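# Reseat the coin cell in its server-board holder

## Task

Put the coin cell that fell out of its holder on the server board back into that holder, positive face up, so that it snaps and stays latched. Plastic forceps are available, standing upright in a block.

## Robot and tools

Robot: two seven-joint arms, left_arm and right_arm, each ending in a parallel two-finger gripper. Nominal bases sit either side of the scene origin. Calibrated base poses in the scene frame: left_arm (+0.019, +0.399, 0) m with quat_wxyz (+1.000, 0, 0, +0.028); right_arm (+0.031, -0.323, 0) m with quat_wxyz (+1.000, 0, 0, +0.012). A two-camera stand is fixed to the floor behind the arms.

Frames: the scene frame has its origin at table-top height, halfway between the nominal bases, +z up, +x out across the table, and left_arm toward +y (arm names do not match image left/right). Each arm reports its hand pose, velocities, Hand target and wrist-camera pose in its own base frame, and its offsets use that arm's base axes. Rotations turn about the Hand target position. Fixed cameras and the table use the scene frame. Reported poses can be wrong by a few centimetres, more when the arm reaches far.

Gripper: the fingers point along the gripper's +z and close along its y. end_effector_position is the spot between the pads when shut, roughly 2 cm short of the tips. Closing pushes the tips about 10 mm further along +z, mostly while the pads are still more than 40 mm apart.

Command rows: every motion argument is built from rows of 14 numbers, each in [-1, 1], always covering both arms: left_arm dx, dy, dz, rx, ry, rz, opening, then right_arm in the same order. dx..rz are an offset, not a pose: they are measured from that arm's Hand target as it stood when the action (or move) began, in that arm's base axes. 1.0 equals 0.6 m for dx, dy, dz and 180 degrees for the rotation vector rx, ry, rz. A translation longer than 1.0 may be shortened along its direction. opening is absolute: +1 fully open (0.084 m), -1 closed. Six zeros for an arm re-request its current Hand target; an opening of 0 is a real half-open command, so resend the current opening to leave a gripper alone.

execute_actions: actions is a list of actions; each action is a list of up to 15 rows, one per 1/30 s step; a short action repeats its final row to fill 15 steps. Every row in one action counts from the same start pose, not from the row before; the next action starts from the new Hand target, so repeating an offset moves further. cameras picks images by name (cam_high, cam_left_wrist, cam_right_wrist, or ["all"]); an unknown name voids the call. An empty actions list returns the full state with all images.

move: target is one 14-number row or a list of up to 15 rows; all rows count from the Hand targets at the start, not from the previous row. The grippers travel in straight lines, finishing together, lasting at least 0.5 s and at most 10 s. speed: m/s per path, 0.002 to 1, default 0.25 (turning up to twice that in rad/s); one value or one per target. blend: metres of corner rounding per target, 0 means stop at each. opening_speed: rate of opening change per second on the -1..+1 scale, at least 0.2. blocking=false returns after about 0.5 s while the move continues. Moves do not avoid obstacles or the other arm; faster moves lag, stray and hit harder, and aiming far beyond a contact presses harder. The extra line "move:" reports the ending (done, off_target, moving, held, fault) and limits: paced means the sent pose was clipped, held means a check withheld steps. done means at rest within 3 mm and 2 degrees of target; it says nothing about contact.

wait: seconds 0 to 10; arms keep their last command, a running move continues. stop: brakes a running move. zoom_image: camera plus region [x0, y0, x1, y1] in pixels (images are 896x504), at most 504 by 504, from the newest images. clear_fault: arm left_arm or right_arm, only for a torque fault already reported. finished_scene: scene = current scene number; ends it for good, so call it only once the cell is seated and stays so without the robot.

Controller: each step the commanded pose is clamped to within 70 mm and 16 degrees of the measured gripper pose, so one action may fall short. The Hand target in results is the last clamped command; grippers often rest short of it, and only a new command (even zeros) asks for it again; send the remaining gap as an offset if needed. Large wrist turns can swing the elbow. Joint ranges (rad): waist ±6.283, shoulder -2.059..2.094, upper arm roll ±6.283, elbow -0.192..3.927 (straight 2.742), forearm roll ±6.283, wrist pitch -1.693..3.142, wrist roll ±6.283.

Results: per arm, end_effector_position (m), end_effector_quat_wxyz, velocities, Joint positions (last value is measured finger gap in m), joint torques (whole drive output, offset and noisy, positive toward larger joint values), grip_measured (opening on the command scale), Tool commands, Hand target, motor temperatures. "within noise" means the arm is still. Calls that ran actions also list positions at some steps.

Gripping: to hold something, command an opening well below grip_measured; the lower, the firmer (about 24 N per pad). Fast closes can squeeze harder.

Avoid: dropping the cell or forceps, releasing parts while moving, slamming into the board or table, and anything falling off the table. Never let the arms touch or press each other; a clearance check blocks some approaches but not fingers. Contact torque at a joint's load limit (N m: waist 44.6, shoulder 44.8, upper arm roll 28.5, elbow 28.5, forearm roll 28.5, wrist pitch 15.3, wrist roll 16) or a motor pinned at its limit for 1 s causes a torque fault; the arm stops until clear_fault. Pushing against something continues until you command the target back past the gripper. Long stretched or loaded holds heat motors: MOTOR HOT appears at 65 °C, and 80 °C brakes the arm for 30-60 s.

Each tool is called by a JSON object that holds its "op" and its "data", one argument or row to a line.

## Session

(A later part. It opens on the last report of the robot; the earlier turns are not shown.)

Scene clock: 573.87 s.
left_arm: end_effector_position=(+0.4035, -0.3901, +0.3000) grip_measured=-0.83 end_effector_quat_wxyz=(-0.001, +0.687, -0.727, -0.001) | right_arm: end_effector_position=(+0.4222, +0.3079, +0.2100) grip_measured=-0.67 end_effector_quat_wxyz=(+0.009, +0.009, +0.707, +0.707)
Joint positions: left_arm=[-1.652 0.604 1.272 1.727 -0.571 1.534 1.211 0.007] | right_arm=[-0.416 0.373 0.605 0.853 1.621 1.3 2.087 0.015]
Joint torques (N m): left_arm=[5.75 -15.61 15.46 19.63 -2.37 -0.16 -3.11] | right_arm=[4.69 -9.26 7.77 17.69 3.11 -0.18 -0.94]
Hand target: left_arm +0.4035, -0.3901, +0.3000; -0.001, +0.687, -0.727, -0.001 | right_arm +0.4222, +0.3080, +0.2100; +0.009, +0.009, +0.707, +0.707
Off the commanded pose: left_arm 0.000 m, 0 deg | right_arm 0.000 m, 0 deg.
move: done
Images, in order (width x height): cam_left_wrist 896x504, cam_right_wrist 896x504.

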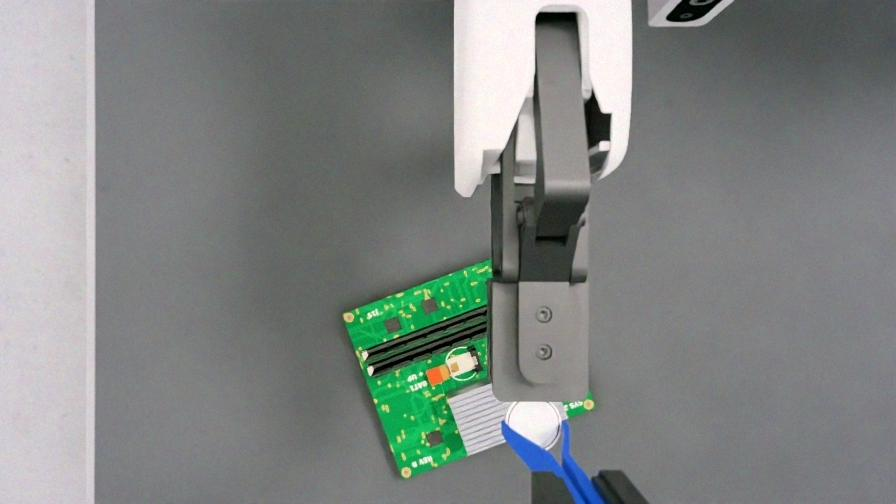

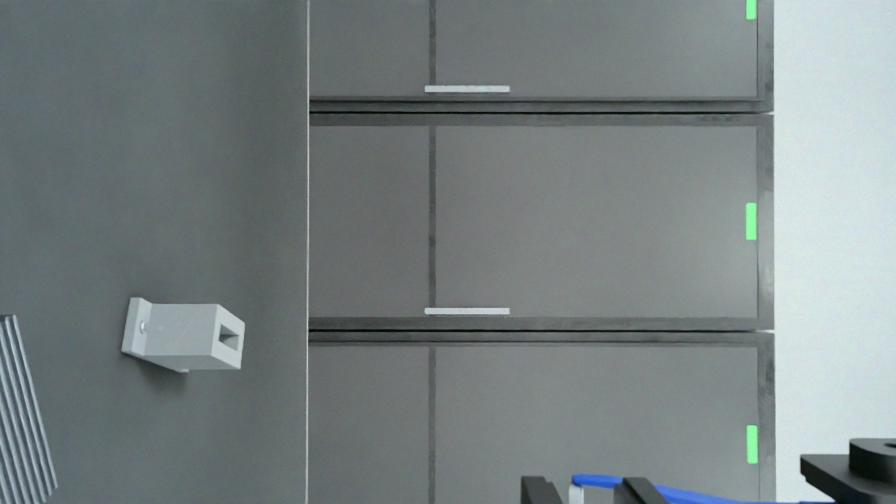

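{"op": "move", "data": {
  "target": [
    [0, 0, 0, 0, 0, 0, -0.82, 0.0029, 0.0092, 0, 0, 0, 0, -0.65],
    [0, 0, 0, 0, 0, 0, -0.82, 0.0029, 0.0092, 0, 0, 0, 0, -0.85]
  ],
  "speed": 0.03,
  "opening_speed": 0.3,
  "cameras": ["cam_left_wrist", "cam_right_wrist"]
}}

{"op": "zoom_image", "data": {
  "camera": "cam_right_wrist",
  "region": [480, 430, 720, 504]
}}

{"op": "zoom_image", "data": {
  "camera": "cam_left_wrist",
  "region": [440, 340, 640, 504]
}}

Scene clock: 596.30 s.
left_arm: end_effector_position=(+0.4035, -0.3901, +0.3000) grip_measured=-0.83 end_effector_quat_wxyz=(-0.001, +0.687, -0.727, -0.001) | right_arm: end_effector_position=(+0.4239, +0.3135, +0.2100) grip_measured=-0.87 end_effector_quat_wxyz=(+0.009, +0.009, +0.707, +0.707)
Joint positions: left_arm=[-1.652 0.604 1.272 1.727 -0.571 1.534 1.211 0.007] | right_arm=[-0.406 0.382 0.61 0.863 1.63 1.288 2.087 0.006]
Joint torques (N m): left_arm=[5.31 -15.58 15.23 19.45 -2.45 -0.03 -2.96] | right_arm=[4.77 -9.32 7.92 17.62 3.05 -0.1 0.87]
Hand target: left_arm +0.4035, -0.3901, +0.3000; -0.001, +0.687, -0.727, -0.001 | right_arm +0.4239, +0.3135, +0.2100; +0.009, +0.009, +0.707, +0.707
Off the commanded pose: left_arm 0.000 m, 0 deg | right_arm 0.000 m, 0 deg.
move: done
Images, in order (width x height): cam_left_wrist 896x504, cam_right_wrist 896x504.

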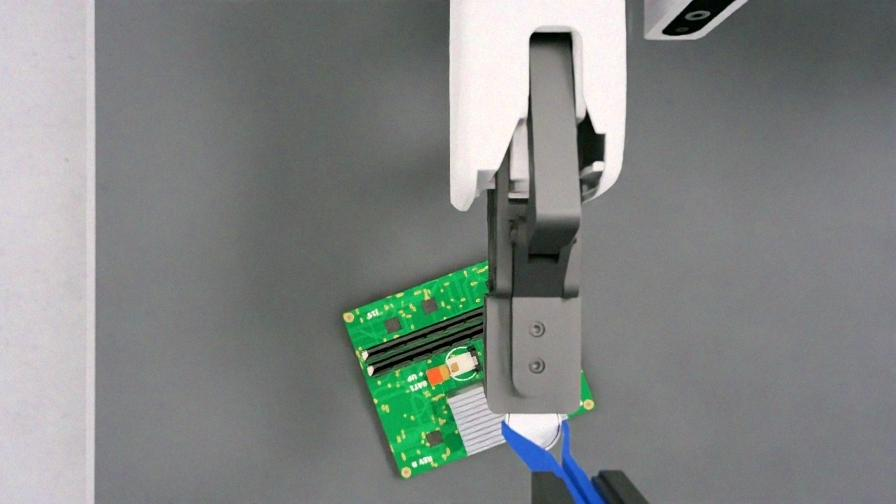

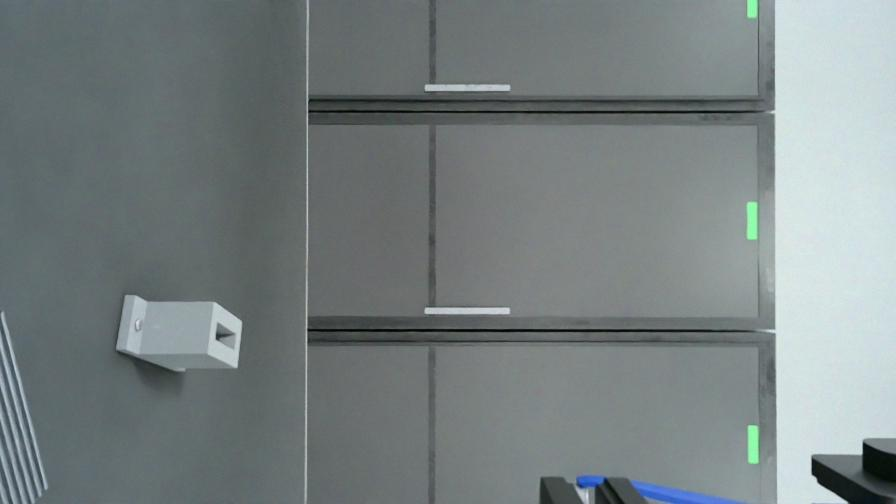

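Scaled by 2.100 from the camera's 896x504 image, which has a finer 1280x720 frame.

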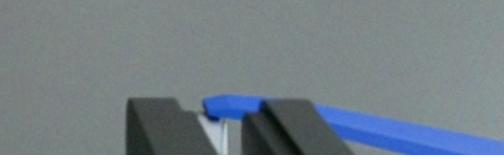

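Scaled by 2.520 from the camera's 896x504 image, which has a finer 1280x720 frame.

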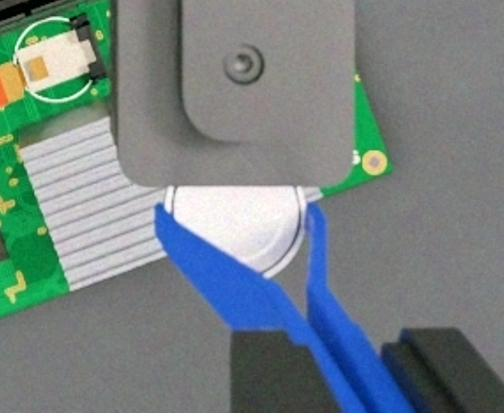

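{"op": "move", "data": {
  "target": [
    [0, 0, 0, 0, 0, 0, -0.82, 0, 0, -0.0008, 0, 0, 0, -0.85],
    [0, 0, 0, 0, 0, 0, -0.82, 0, 0, -0.0008, 0, 0, 0, -0.98]
  ],
  "speed": 0.03,
  "opening_speed": 0.3,
  "cameras": ["cam_left_wrist", "cam_right_wrist"]
}}

{"op": "zoom_image", "data": {
  "camera": "cam_right_wrist",
  "region": [480, 430, 720, 504]
}}

{"op": "zoom_image", "data": {
  "camera": "cam_left_wrist",
  "region": [440, 340, 640, 504]
}}

Scene clock: 607.27 s.
left_arm: end_effector_position=(+0.4035, -0.3901, +0.3000) grip_measured=-0.83 end_effector_quat_wxyz=(-0.001, +0.687, -0.727, -0.001) | right_arm: end_effector_position=(+0.4239, +0.3135, +0.2095) grip_measured=-0.95 end_effector_quat_wxyz=(+0.009, +0.009, +0.707, +0.707)
Joint positions: left_arm=[-1.652 0.604 1.272 1.727 -0.571 1.534 1.211 0.007] | right_arm=[-0.406 0.383 0.609 0.864 1.629 1.288 2.086 0.002]
Joint torques (N m): left_arm=[5.09 -15.82 15.11 19.44 -2.39 -0.18 -2.81] | right_arm=[4.64 -9.62 3.01 17.22 -2.07 -0.25 -0.88]
Hand target: left_arm +0.4035, -0.3901, +0.3000; -0.001, +0.687, -0.727, -0.001 | right_arm +0.4239, +0.3135, +0.2095; +0.009, +0.009, +0.707, +0.707
Off the commanded pose: left_arm 0.000 m, 0 deg | right_arm 0.000 m, 0 deg.
move: done
Images, in order (width x height): cam_left_wrist 896x504, cam_right_wrist 896x504.

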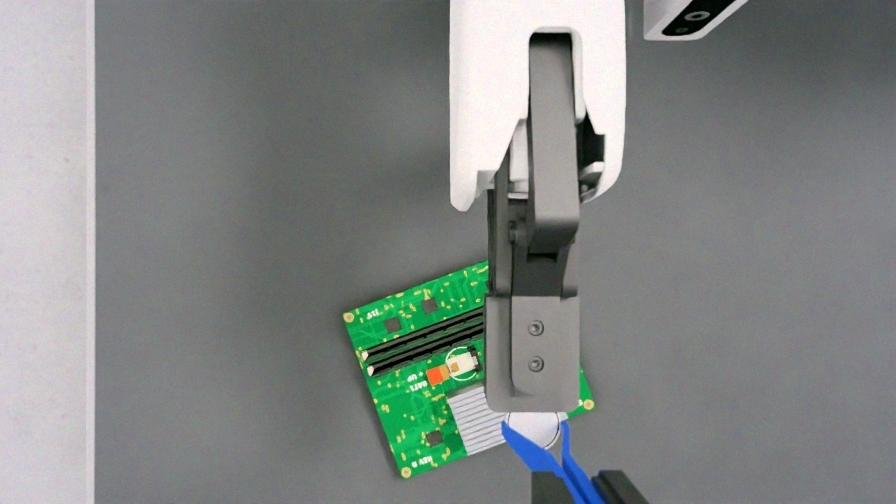

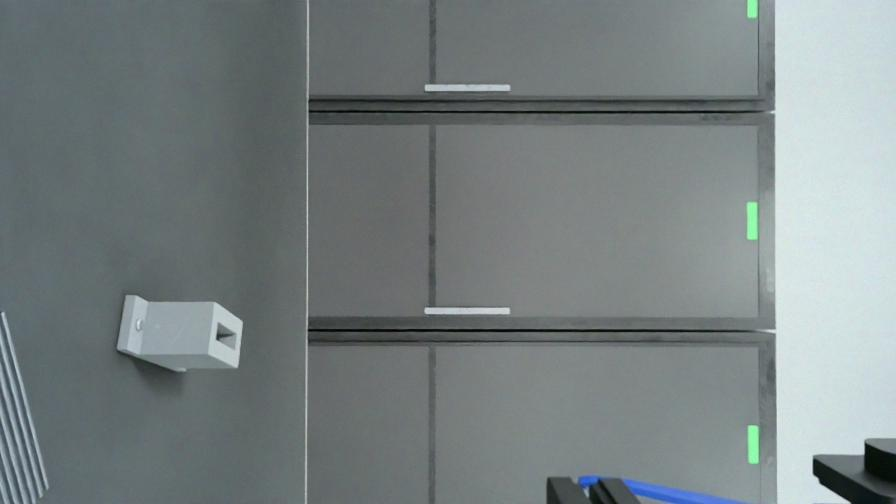

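Scaled by 2.100 from the camera's 896x504 image, which has a finer 1280x720 frame.

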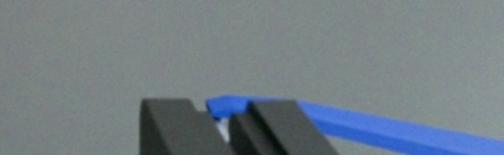

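Scaled by 2.520 from the camera's 896x504 image, which has a finer 1280x720 frame.

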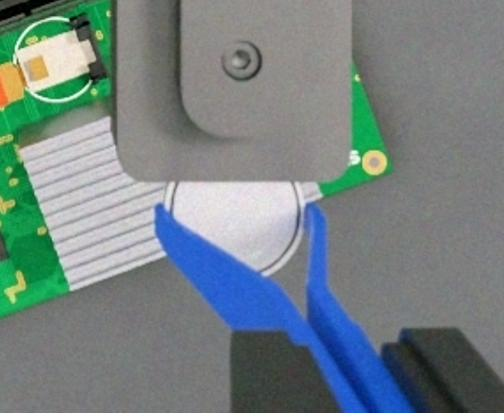

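{"op": "move", "data": {
  "target": [
    [0, 0, 0, 0, 0, 0, -0.82, 0, 0, 0, 0, 0, 0, -1],
    [0, 0, 0, 0, 0, 0, -0.69, 0, 0, 0, 0, 0, 0, -1]
  ],
  "speed": 0.03,
  "opening_speed": 0.3,
  "cameras": ["cam_left_wrist", "cam_right_wrist"]
}}

{"op": "zoom_image", "data": {
  "camera": "cam_left_wrist",
  "region": [440, 340, 640, 504]
}}

Scene clock: 613.37 s.
left_arm: end_effector_position=(+0.4035, -0.3901, +0.3000) grip_measured=-0.71 end_effector_quat_wxyz=(-0.001, +0.687, -0.727, -0.001) | right_arm: end_effector_position=(+0.4239, +0.3135, +0.2095) grip_measured=-0.95 end_effector_quat_wxyz=(+0.009, +0.009, +0.707, +0.707)
Joint positions: left_arm=[-1.652 0.604 1.272 1.727 -0.571 1.534 1.211 0.013] | right_arm=[-0.406 0.383 0.609 0.864 1.629 1.288 2.086 0.002]
Joint torques (N m): left_arm=[4.24 -17.44 16.11 18.81 -2.44 -0.76 -2.52] | right_arm=[4.46 -9.91 3.6 15.03 -1.72 0.11 -0.93]
Hand target: left_arm +0.4035, -0.3901, +0.3000; -0.001, +0.687, -0.727, -0.001 | right_arm +0.4239, +0.3135, +0.2095; +0.009, +0.009, +0.707, +0.707
Off the commanded pose: left_arm 0.000 m, 0 deg | right_arm 0.000 m, 0 deg.
move: done
Images, in order (width x height): cam_left_wrist 896x504, cam_right_wrist 896x504.

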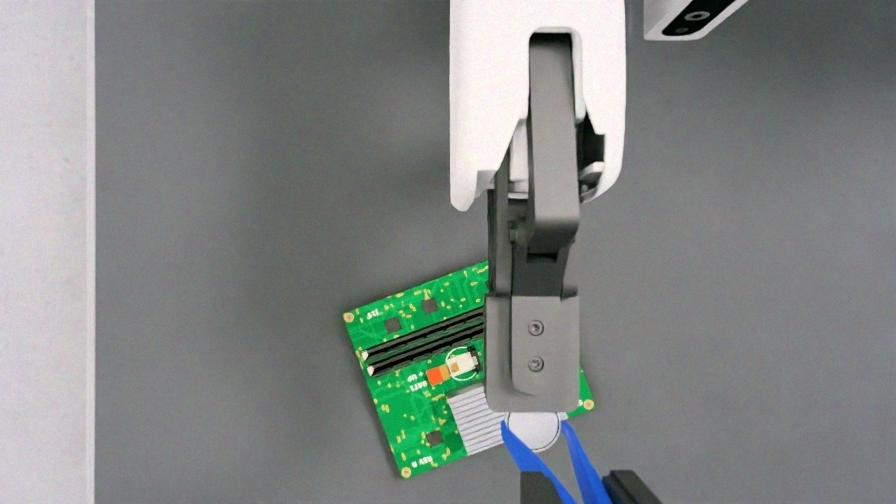

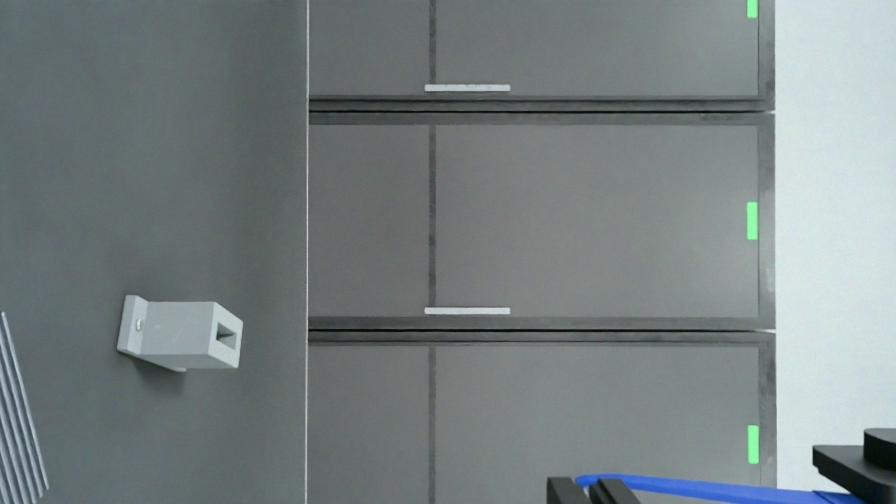

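Scaled by 2.520 from the camera's 896x504 image, which has a finer 1280x720 frame.

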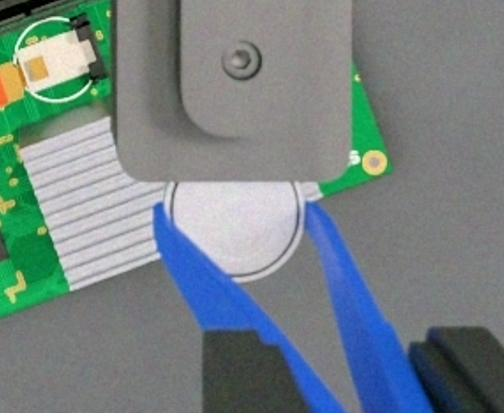

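{"op": "move", "data": {
  "target": [
    [0, 0, 0, 0, 0, 0, -0.68, 0, 0, 0, 0, 0, 0, -1],
    [0, 0, 0.01, 0, 0, 0, -0.68, 0, 0, 0, 0, 0, 0, -1],
    [0, 0, 0.12, 0, 0, 0, -0.70, 0, 0, 0, 0, 0, 0, -1]
  ],
  "speed": [0.02, 0.02, 0.1],
  "opening_speed": 0.3,
  "cameras": ["cam_left_wrist", "cam_right_wrist"]
}}

{"op": "zoom_image", "data": {
  "camera": "cam_left_wrist",
  "region": [440, 280, 640, 504]
}}

Scene clock: 630.07 s.
left_arm: end_effector_position=(+0.4035, -0.3901, +0.3720) grip_measured=-0.72 end_effector_quat_wxyz=(-0.001, +0.687, -0.727, -0.001) | right_arm: end_effector_position=(+0.4239, +0.3135, +0.2095) grip_measured=-0.95 end_effector_quat_wxyz=(+0.009, +0.009, +0.707, +0.707)
Joint positions: left_arm=[-1.507 0.606 1.238 2.009 -0.576 1.753 1.175 0.012] | right_arm=[-0.406 0.383 0.609 0.864 1.629 1.288 2.086 0.002]
Joint torques (N m): left_arm=[5.93 -17.77 6.86 18.23 -2.43 -0.12 -3.3] | right_arm=[2.17 -13.26 5.98 15.08 0.26 2.12 -0.94]
Hand target: left_arm +0.4035, -0.3901, +0.3720; -0.001, +0.687, -0.727, -0.001 | right_arm +0.4239, +0.3135, +0.2095; +0.009, +0.009, +0.707, +0.707
Off the commanded pose: left_arm 0.000 m, 0 deg | right_arm 0.000 m, 0 deg.
move: done
Images, in order (width x height): cam_left_wrist 896x504, cam_right_wrist 896x504.

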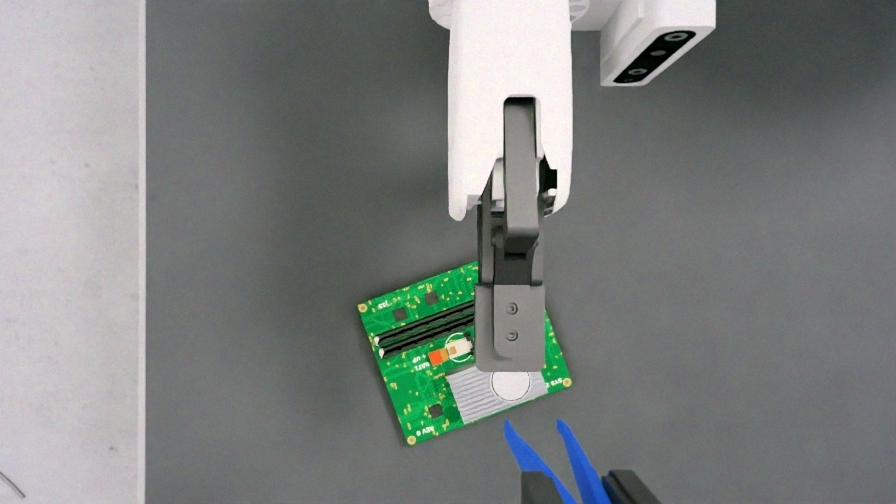

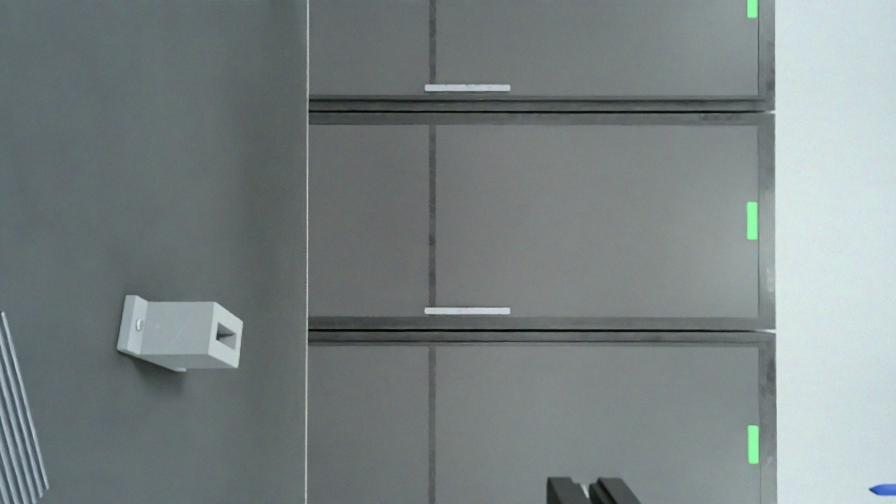

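Scaled by 2.250 from the camera's 896x504 image, which has a finer 1280x720 frame.

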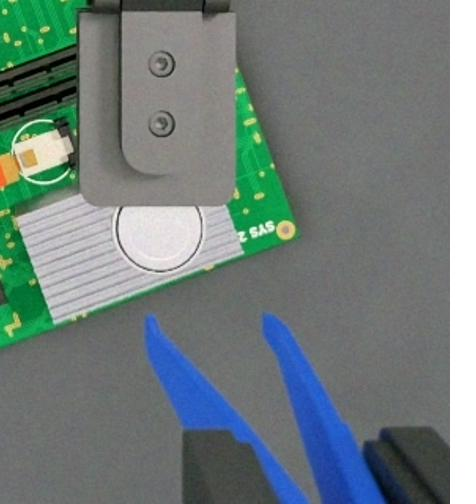

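{"op": "move", "data": {
  "target": [
    [0, 0, 0, 0, 0, 0, -0.70, 0, 0, 0, -0.012, -0.5, 0, -1],
    [0, 0, 0, 0, 0, 0, -0.70, 0, 0, 0, -0.024, -0.9997, 0, -1]
  ],
  "speed": 0.5,
  "blend": [0.01, 0],
  "cameras": ["all"]
}}

{"op": "zoom_image", "data": {
  "camera": "cam_left_wrist",
  "region": [440, 280, 640, 504]
}}

Scene clock: 643.37 s.
left_arm: end_effector_position=(+0.4035, -0.3901, +0.3720) grip_measured=-0.72 end_effector_quat_wxyz=(-0.001, +0.687, -0.727, -0.001) | right_arm: end_effector_position=(+0.4239, +0.3135, +0.2095) grip_measured=-0.95 end_effector_quat_wxyz=(+0.707, -0.707, +0.008, -0.008)
Joint positions: left_arm=[-1.507 0.606 1.238 2.009 -0.576 1.753 1.175 0.012] | right_arm=[-0.382 0.378 0.584 0.865 1.632 1.298 -1.054 0.002]
Joint torques (N m): left_arm=[5.78 -17.61 7.14 18.33 -2.33 -0.13 -3.27] | right_arm=[-4.22 -9.81 2.85 13.35 2.95 4.2 -1.21]
Hand target: left_arm +0.4035, -0.3901, +0.3720; -0.001, +0.687, -0.727, -0.001 | right_arm +0.4239, +0.3135, +0.2095; +0.707, -0.707, +0.008, -0.008
Off the commanded pose: left_arm 0.000 m, 0 deg | right_arm 0.000 m, 0 deg.
move: done

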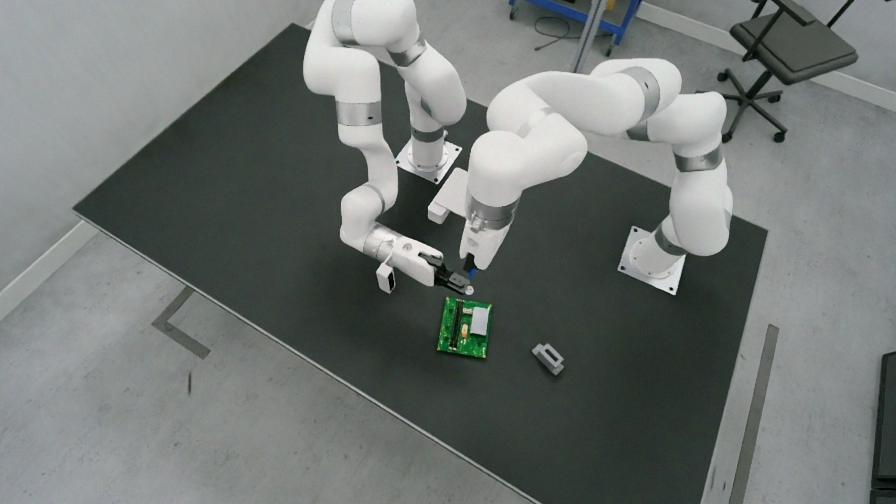

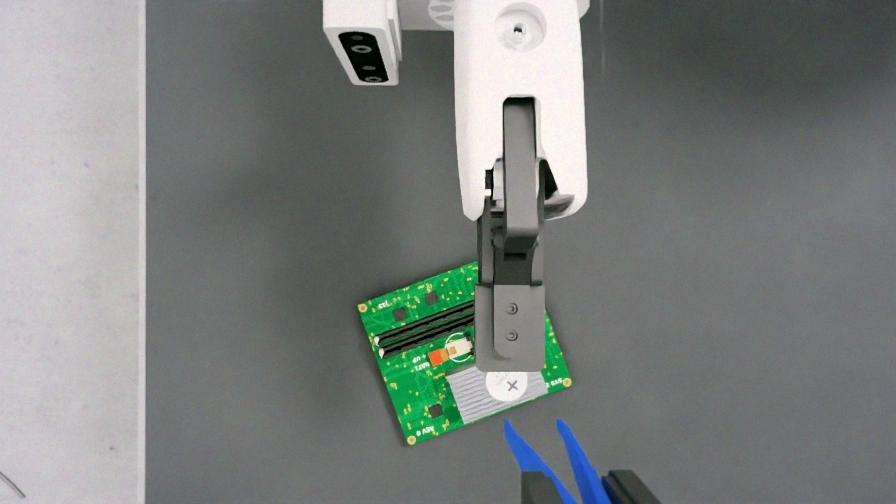

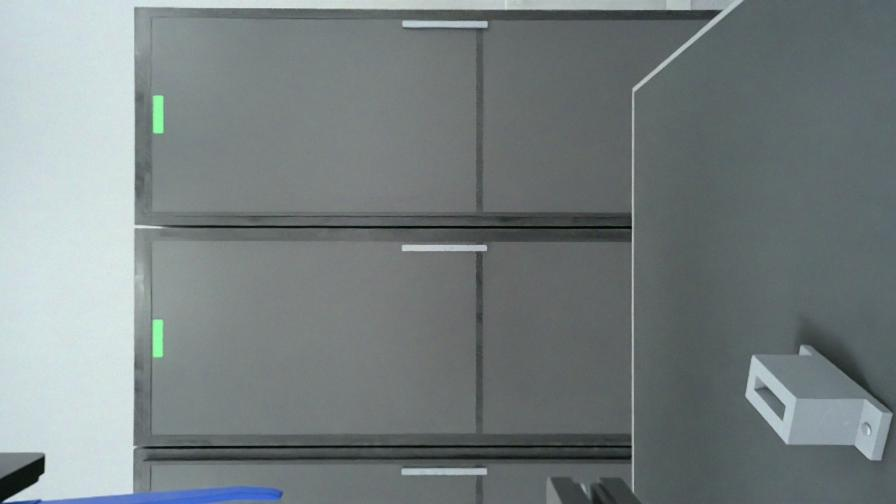

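Scaled by 2.250 from the camera's 896x504 image, which has a finer 1280x720 frame.

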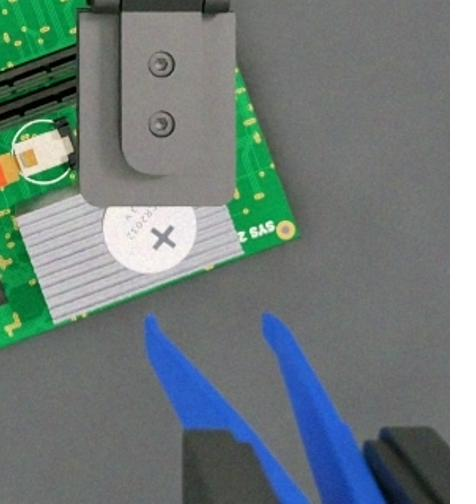

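{"op": "move", "data": {
  "target": [0.0039, 0.001, -0.05, 0, 0, 0, -0.63, 0, 0, 0, 0, 0, 0, -1],
  "speed": 0.05,
  "opening_speed": 0.2,
  "cameras": ["cam_left_wrist", "cam_right_wrist"]
}}

{"op": "zoom_image", "data": {
  "camera": "cam_left_wrist",
  "region": [440, 320, 640, 504]
}}

Scene clock: 656.00 s.
left_arm: end_effector_position=(+0.4059, -0.3895, +0.3421) grip_measured=-0.65 end_effector_quat_wxyz=(-0.001, +0.687, -0.727, -0.001) | right_arm: end_effector_position=(+0.4239, +0.3135, +0.2095) grip_measured=-0.95 end_effector_quat_wxyz=(+0.707, -0.707, +0.008, -0.008)
Joint positions: left_arm=[-1.572 0.603 1.256 1.883 -0.569 1.658 1.194 0.015] | right_arm=[-0.382 0.378 0.584 0.865 1.633 1.298 -1.054 0.002]
Joint torques (N m): left_arm=[-4.33 -25.09 15.41 14.07 2.77 -3.06 3.17] | right_arm=[-4.37 -9.63 2.9 13.38 3.04 4.27 -1.12]
Hand target: left_arm +0.4059, -0.3895, +0.3420; -0.001, +0.687, -0.727, -0.001 | right_arm +0.4239, +0.3135, +0.2095; +0.707, -0.707, +0.008, -0.008
Off the commanded pose: left_arm 0.000 m, 0 deg | right_arm 0.000 m, 0 deg.
move: done
Images, in order (width x height): cam_left_wrist 896x504, cam_right_wrist 896x504.

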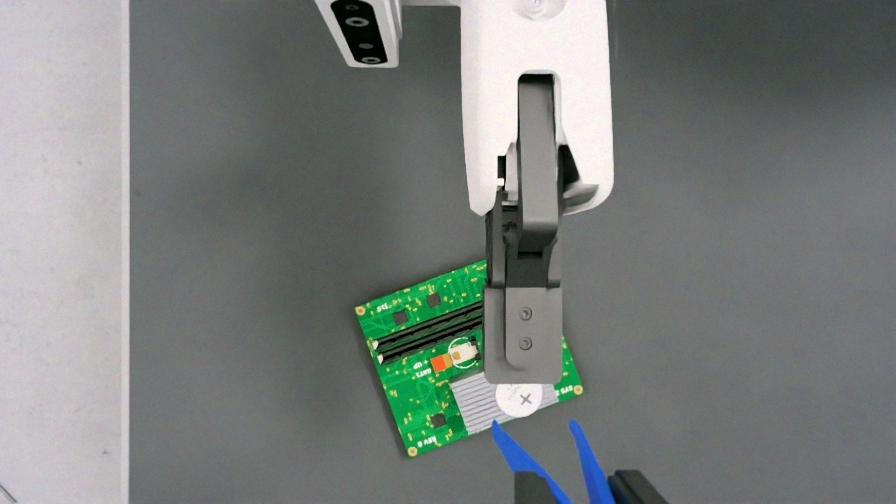

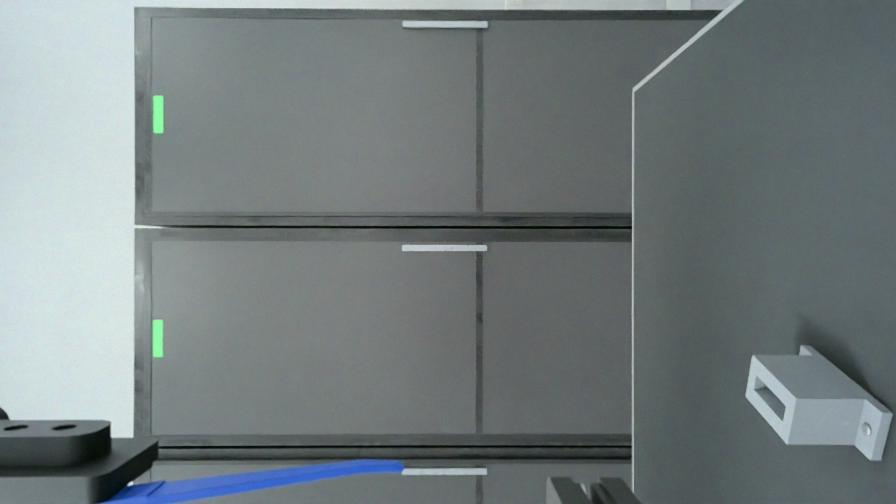

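Scaled by 2.520 from the camera's 896x504 image, which has a finer 1280x720 frame.

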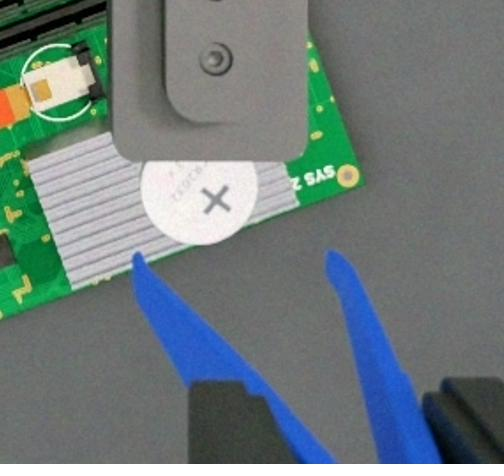

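{"op": "move", "data": {
  "target": [
    [0, 0, -0.0705, 0, 0, 0, -0.63, 0, 0, 0, 0, 0, 0, -1],
    [0, 0, -0.0705, 0, 0, 0, -0.67, 0, 0, 0, 0, 0, 0, -1]
  ],
  "speed": 0.05,
  "opening_speed": 0.2,
  "cameras": ["cam_left_wrist", "cam_right_wrist"]
}}

{"op": "zoom_image", "data": {
  "camera": "cam_left_wrist",
  "region": [440, 340, 640, 504]
}}

Scene clock: 669.33 s.
left_arm: end_effector_position=(+0.4059, -0.3895, +0.2997) grip_measured=-0.69 end_effector_quat_wxyz=(-0.001, +0.687, -0.727, -0.001) | right_arm: end_effector_position=(+0.4239, +0.3135, +0.2095) grip_measured=-0.95 end_effector_quat_wxyz=(+0.707, -0.707, +0.008, -0.008)
Joint positions: left_arm=[-1.642 0.608 1.268 1.733 -0.575 1.536 1.215 0.014] | right_arm=[-0.382 0.378 0.584 0.865 1.633 1.298 -1.054 0.002]
Joint torques (N m): left_arm=[-4.27 -15.73 16.21 14.86 -2.33 -3.17 3.21] | right_arm=[-4.29 -9.87 2.92 13.39 2.98 4.32 -0.98]
Hand target: left_arm +0.4059, -0.3895, +0.2997; -0.001, +0.687, -0.727, -0.001 | right_arm +0.4239, +0.3135, +0.2095; +0.707, -0.707, +0.008, -0.008
Off the commanded pose: left_arm 0.000 m, 0 deg | right_arm 0.000 m, 0 deg.
move: done
Images, in order (width x height): cam_left_wrist 896x504, cam_right_wrist 896x504.

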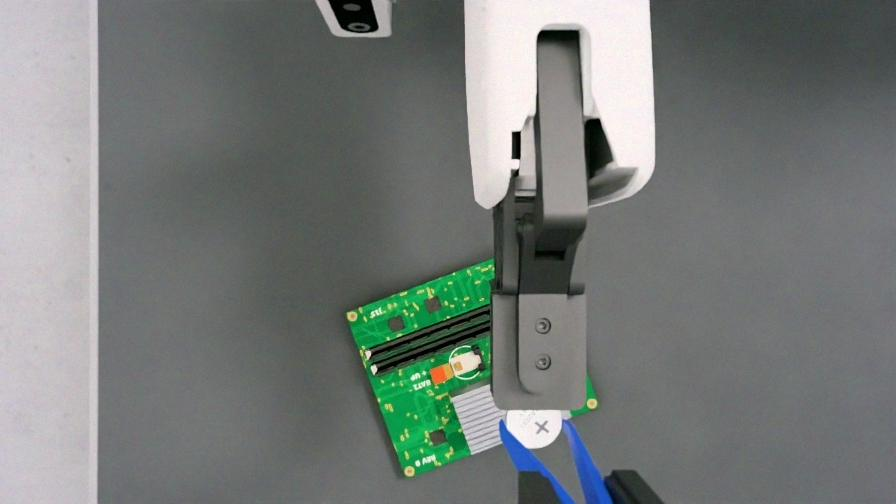

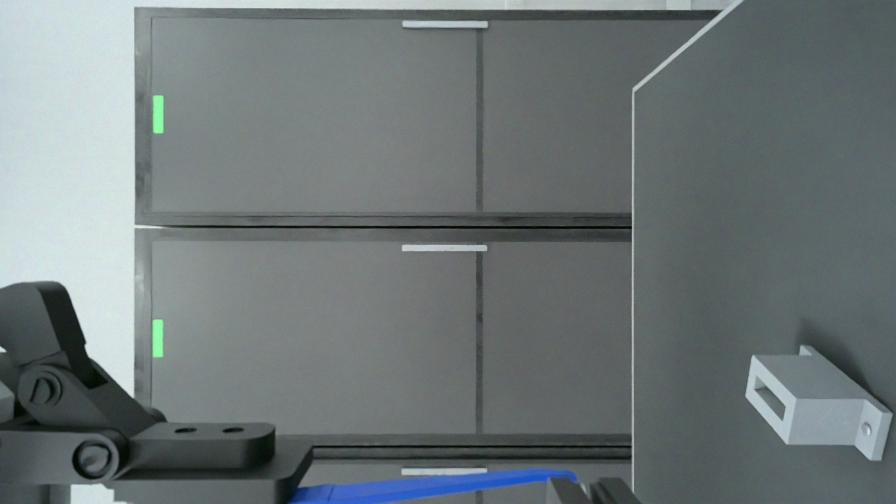

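Scaled by 2.520 from the camera's 896x504 image, which has a finer 1280x720 frame.

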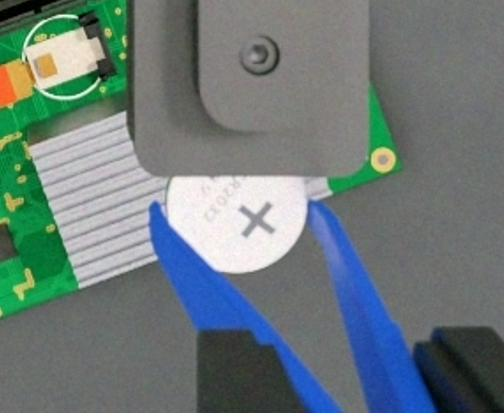

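{"op": "move", "data": {
  "target": [
    [0, -0.001, 0, 0, 0, 0, -0.67, 0, 0, 0, 0, 0, 0, -1],
    [0, -0.001, 0, 0, 0, 0, -0.80, 0, 0, 0, 0, 0, 0, -1]
  ],
  "speed": 0.03,
  "opening_speed": 0.2,
  "cameras": ["cam_left_wrist"]
}}

{"op": "zoom_image", "data": {
  "camera": "cam_left_wrist",
  "region": [440, 340, 640, 504]
}}

Scene clock: 678.33 s.
left_arm: end_effector_position=(+0.4059, -0.3901, +0.2997) grip_measured=-0.81 end_effector_quat_wxyz=(-0.001, +0.687, -0.727, -0.001) | right_arm: end_effector_position=(+0.4239, +0.3135, +0.2095) grip_measured=-0.95 end_effector_quat_wxyz=(+0.707, -0.707, +0.008, -0.008)
Joint positions: left_arm=[-1.641 0.61 1.268 1.735 -0.576 1.537 1.215 0.008] | right_arm=[-0.382 0.378 0.584 0.865 1.633 1.298 -1.054 0.002]
Joint torques (N m): left_arm=[5.77 -15.74 9.29 19.7 -2.29 -0.09 -3.29] | right_arm=[-4.41 -9.61 2.75 13.22 2.89 4.08 -1.02]
Hand target: left_arm +0.4059, -0.3901, +0.2997; -0.001, +0.687, -0.727, -0.001 | right_arm +0.4239, +0.3135, +0.2095; +0.707, -0.707, +0.008, -0.008
Off the commanded pose: left_arm 0.000 m, 0 deg | right_arm 0.000 m, 0 deg.
move: done
Images, in order (width x height): cam_left_wrist 896x504.

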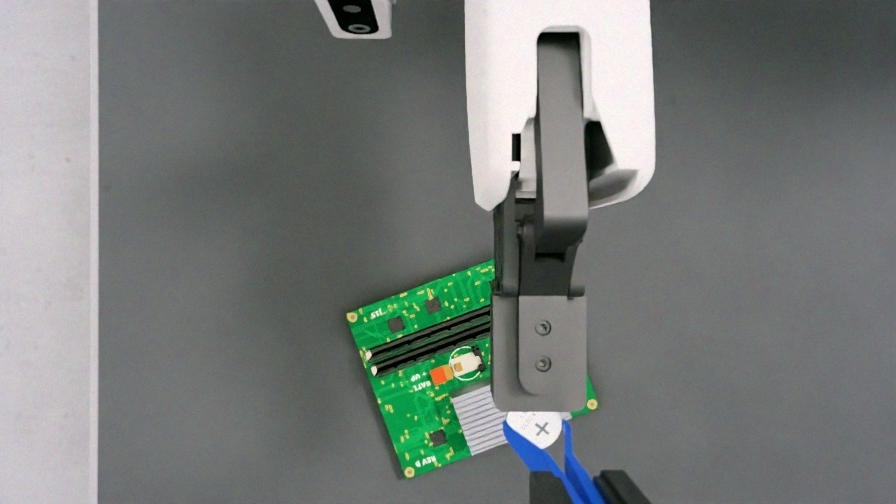

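Scaled by 2.520 from the camera's 896x504 image, which has a finer 1280x720 frame.

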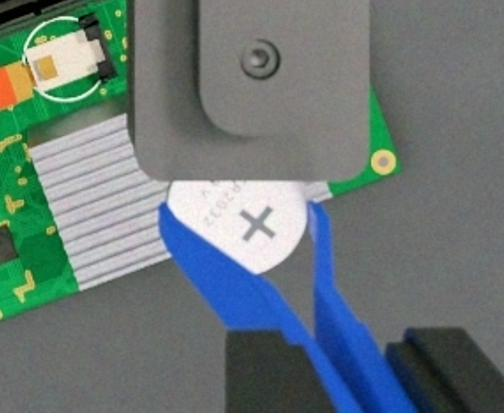

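{"op": "move", "data": {
  "target": [
    [0, 0, 0, 0, 0, 0, -0.80, 0, 0, 0, 0, 0, 0, -0.7],
    [0, 0, 0, 0, 0, 0, -0.80, -0.0008, -0.035, 0, 0, 0, 0, -0.7],
    [0, 0, 0, 0, 0, 0, -0.80, -0.0048, -0.2, 0, 0, 0, 0, -0.7]
  ],
  "speed": [0.03, 0.03, 0.15],
  "blend": [0, 0.005, 0],
  "opening_speed": 0.3,
  "cameras": ["cam_left_wrist", "cam_right_wrist"]
}}

{"op": "zoom_image", "data": {
  "camera": "cam_left_wrist",
  "region": [440, 340, 640, 504]
}}

{"op": "zoom_image", "data": {
  "camera": "cam_right_wrist",
  "region": [160, 380, 560, 504]
}}

Scene clock: 711.20 s.
left_arm: end_effector_position=(+0.4059, -0.3901, +0.2997) grip_measured=-0.82 end_effector_quat_wxyz=(-0.001, +0.687, -0.727, -0.001) | right_arm: end_effector_position=(+0.4211, +0.1936, +0.2095) grip_measured=-0.72 end_effector_quat_wxyz=(+0.707, -0.707, +0.008, -0.008)
Joint positions: left_arm=[-1.641 0.61 1.268 1.735 -0.576 1.537 1.215 0.008] | right_arm=[-0.571 0.34 0.446 0.842 1.39 1.511 -1.023 0.012]
Joint torques (N m): left_arm=[5.17 -17.91 12.39 17 -1.71 -0.61 -3.23] | right_arm=[-4.52 -18.21 1.81 17.36 -1.85 4.22 0.83]
Hand target: left_arm +0.4059, -0.3901, +0.2997; -0.001, +0.687, -0.727, -0.001 | right_arm +0.4211, +0.1935, +0.2095; +0.707, -0.707, +0.008, -0.008
Off the commanded pose: left_arm 0.000 m, 0 deg | right_arm 0.000 m, 0 deg.
move: done
Images, in order (width x height): cam_left_wrist 896x504, cam_right_wrist 896x504.

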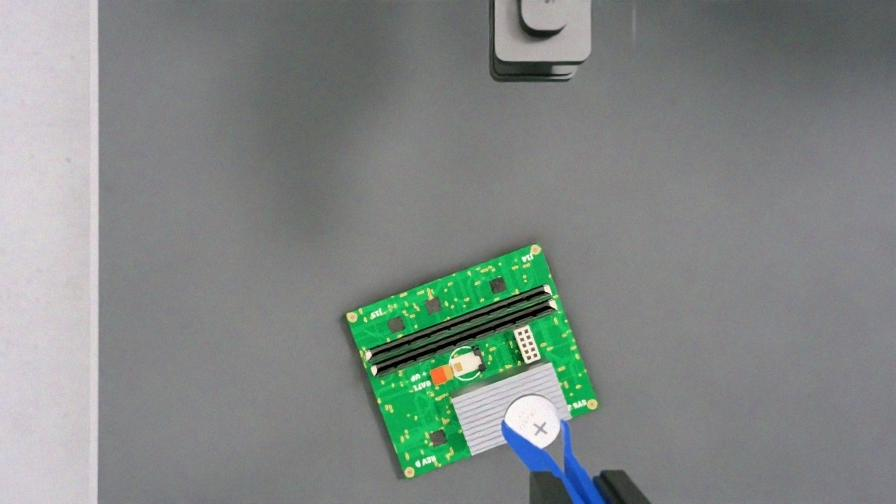

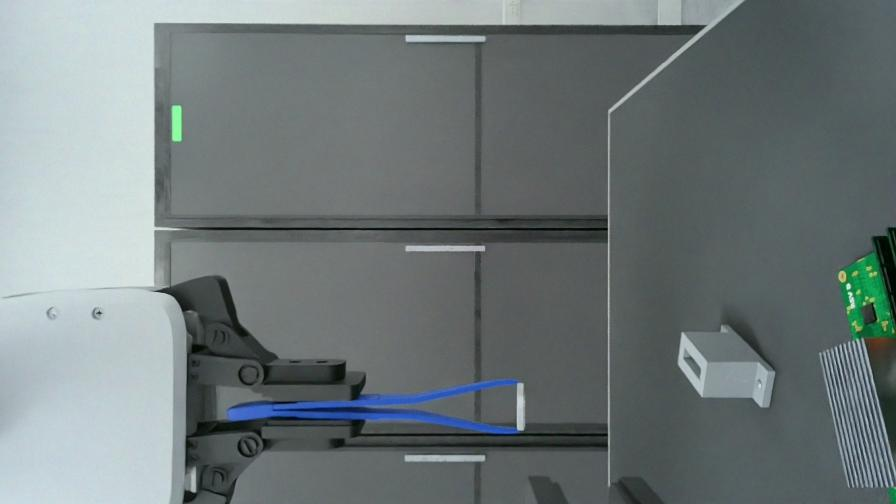

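Scaled by 2.520 from the camera's 896x504 image, which has a finer 1280x720 frame.

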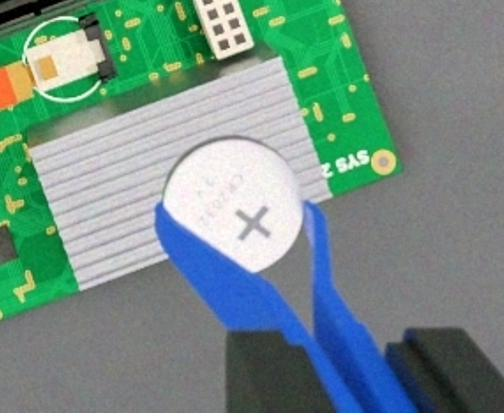

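Scaled by 1.260 from the camera's 896x504 image, which has a finer 1280x720 frame.

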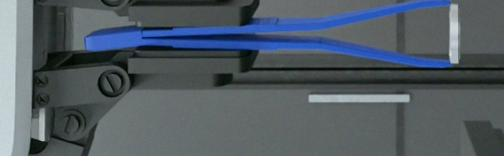

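{"op": "move", "data": {
  "target": [0.0422, 0.0142, 0, 0, 0, -0.389, -0.80, -0.1675, 0.1583, -0.1658, -0.4502, -0.2204, -0.0657, -0.7],
  "speed": 0.3,
  "cameras": ["all"]
}}

Scene clock: 753.80 s.
left_arm: end_effector_position=(+0.4312, -0.3816, +0.2998) grip_measured=-0.82 end_effector_quat_wxyz=(+0.001, -0.146, +0.989, +0.000) | right_arm: end_effector_position=(+0.3206, +0.2885, +0.1100) grip_measured=-0.72 end_effector_quat_wxyz=(-0.048, +0.941, +0.153, +0.296)
Joint positions: left_arm=[-1.445 0.531 1.022 1.79 -0.446 1.498 2.391 0.008] | right_arm=[-0.048 0.312 1.236 0.619 1.562 -0.706 -0.971 0.012]
Joint torques (N m): left_arm=[5.61 -21.24 5.69 21.11 2.7 -0.01 3.26] | right_arm=[4.8 -3.75 2.72 16.26 1.16 -4.68 -0.95]
Hand target: left_arm +0.4312, -0.3816, +0.2997; +0.001, -0.146, +0.989, +0.000 | right_arm +0.3206, +0.2885, +0.1100; -0.048, +0.941, +0.153, +0.296
Off the commanded pose: left_arm 0.000 m, 0 deg | right_arm 0.000 m, 0 deg.
move: done

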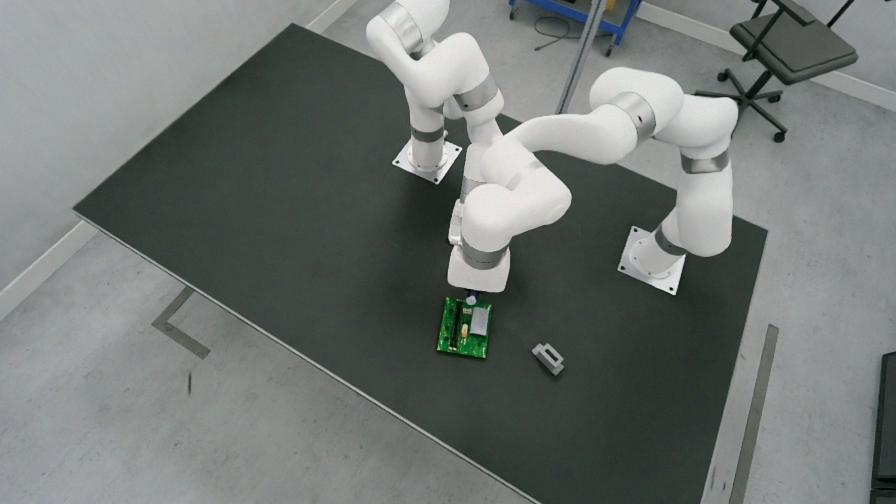

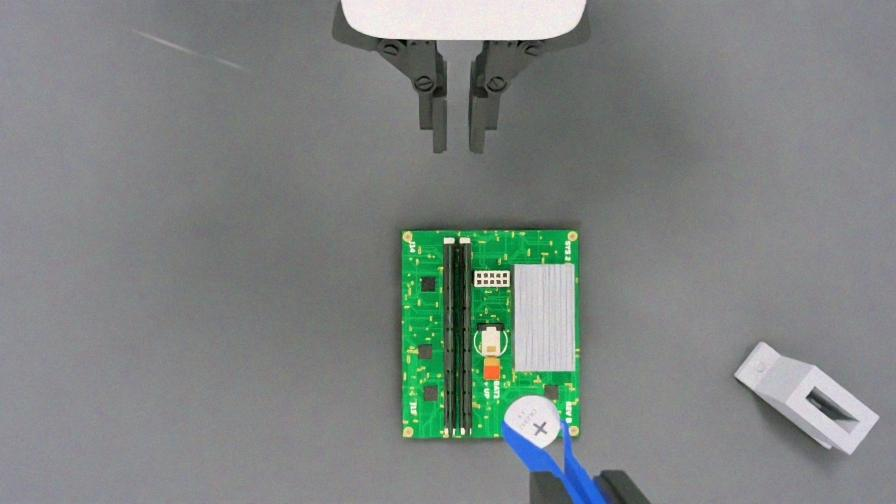

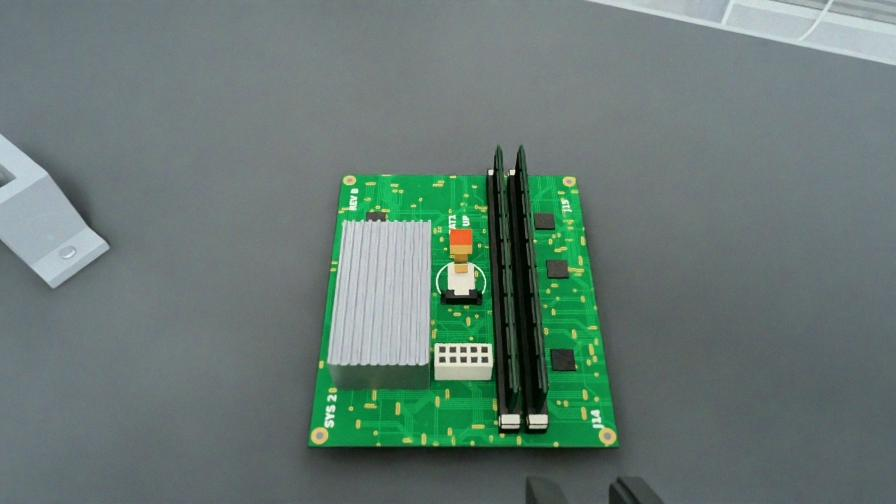

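{"op": "zoom_image", "data": {
  "camera": "cam_right_wrist",
  "region": [420, 200, 510, 320]
}}

{"op": "zoom_image", "data": {
  "camera": "cam_left_wrist",
  "region": [460, 300, 600, 504]
}}

Scaled by 4.200 from the camera's 896x504 image, which has a finer 1280x720 frame.

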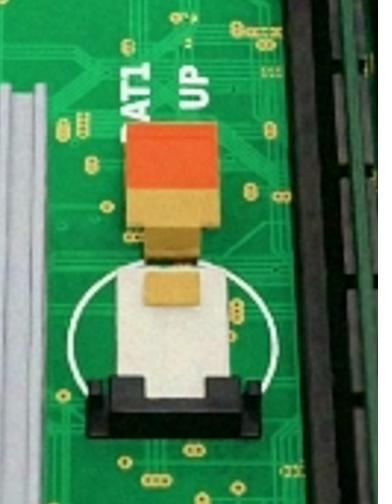

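Scaled by 2.471 from the camera's 896x504 image, which has a finer 1280x720 frame.

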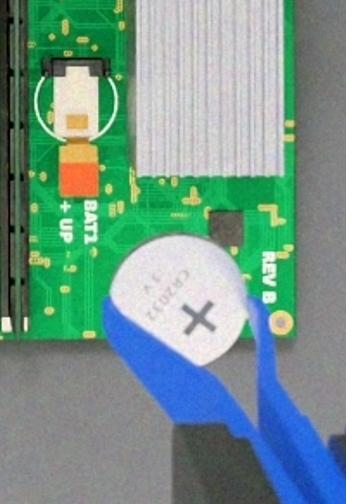

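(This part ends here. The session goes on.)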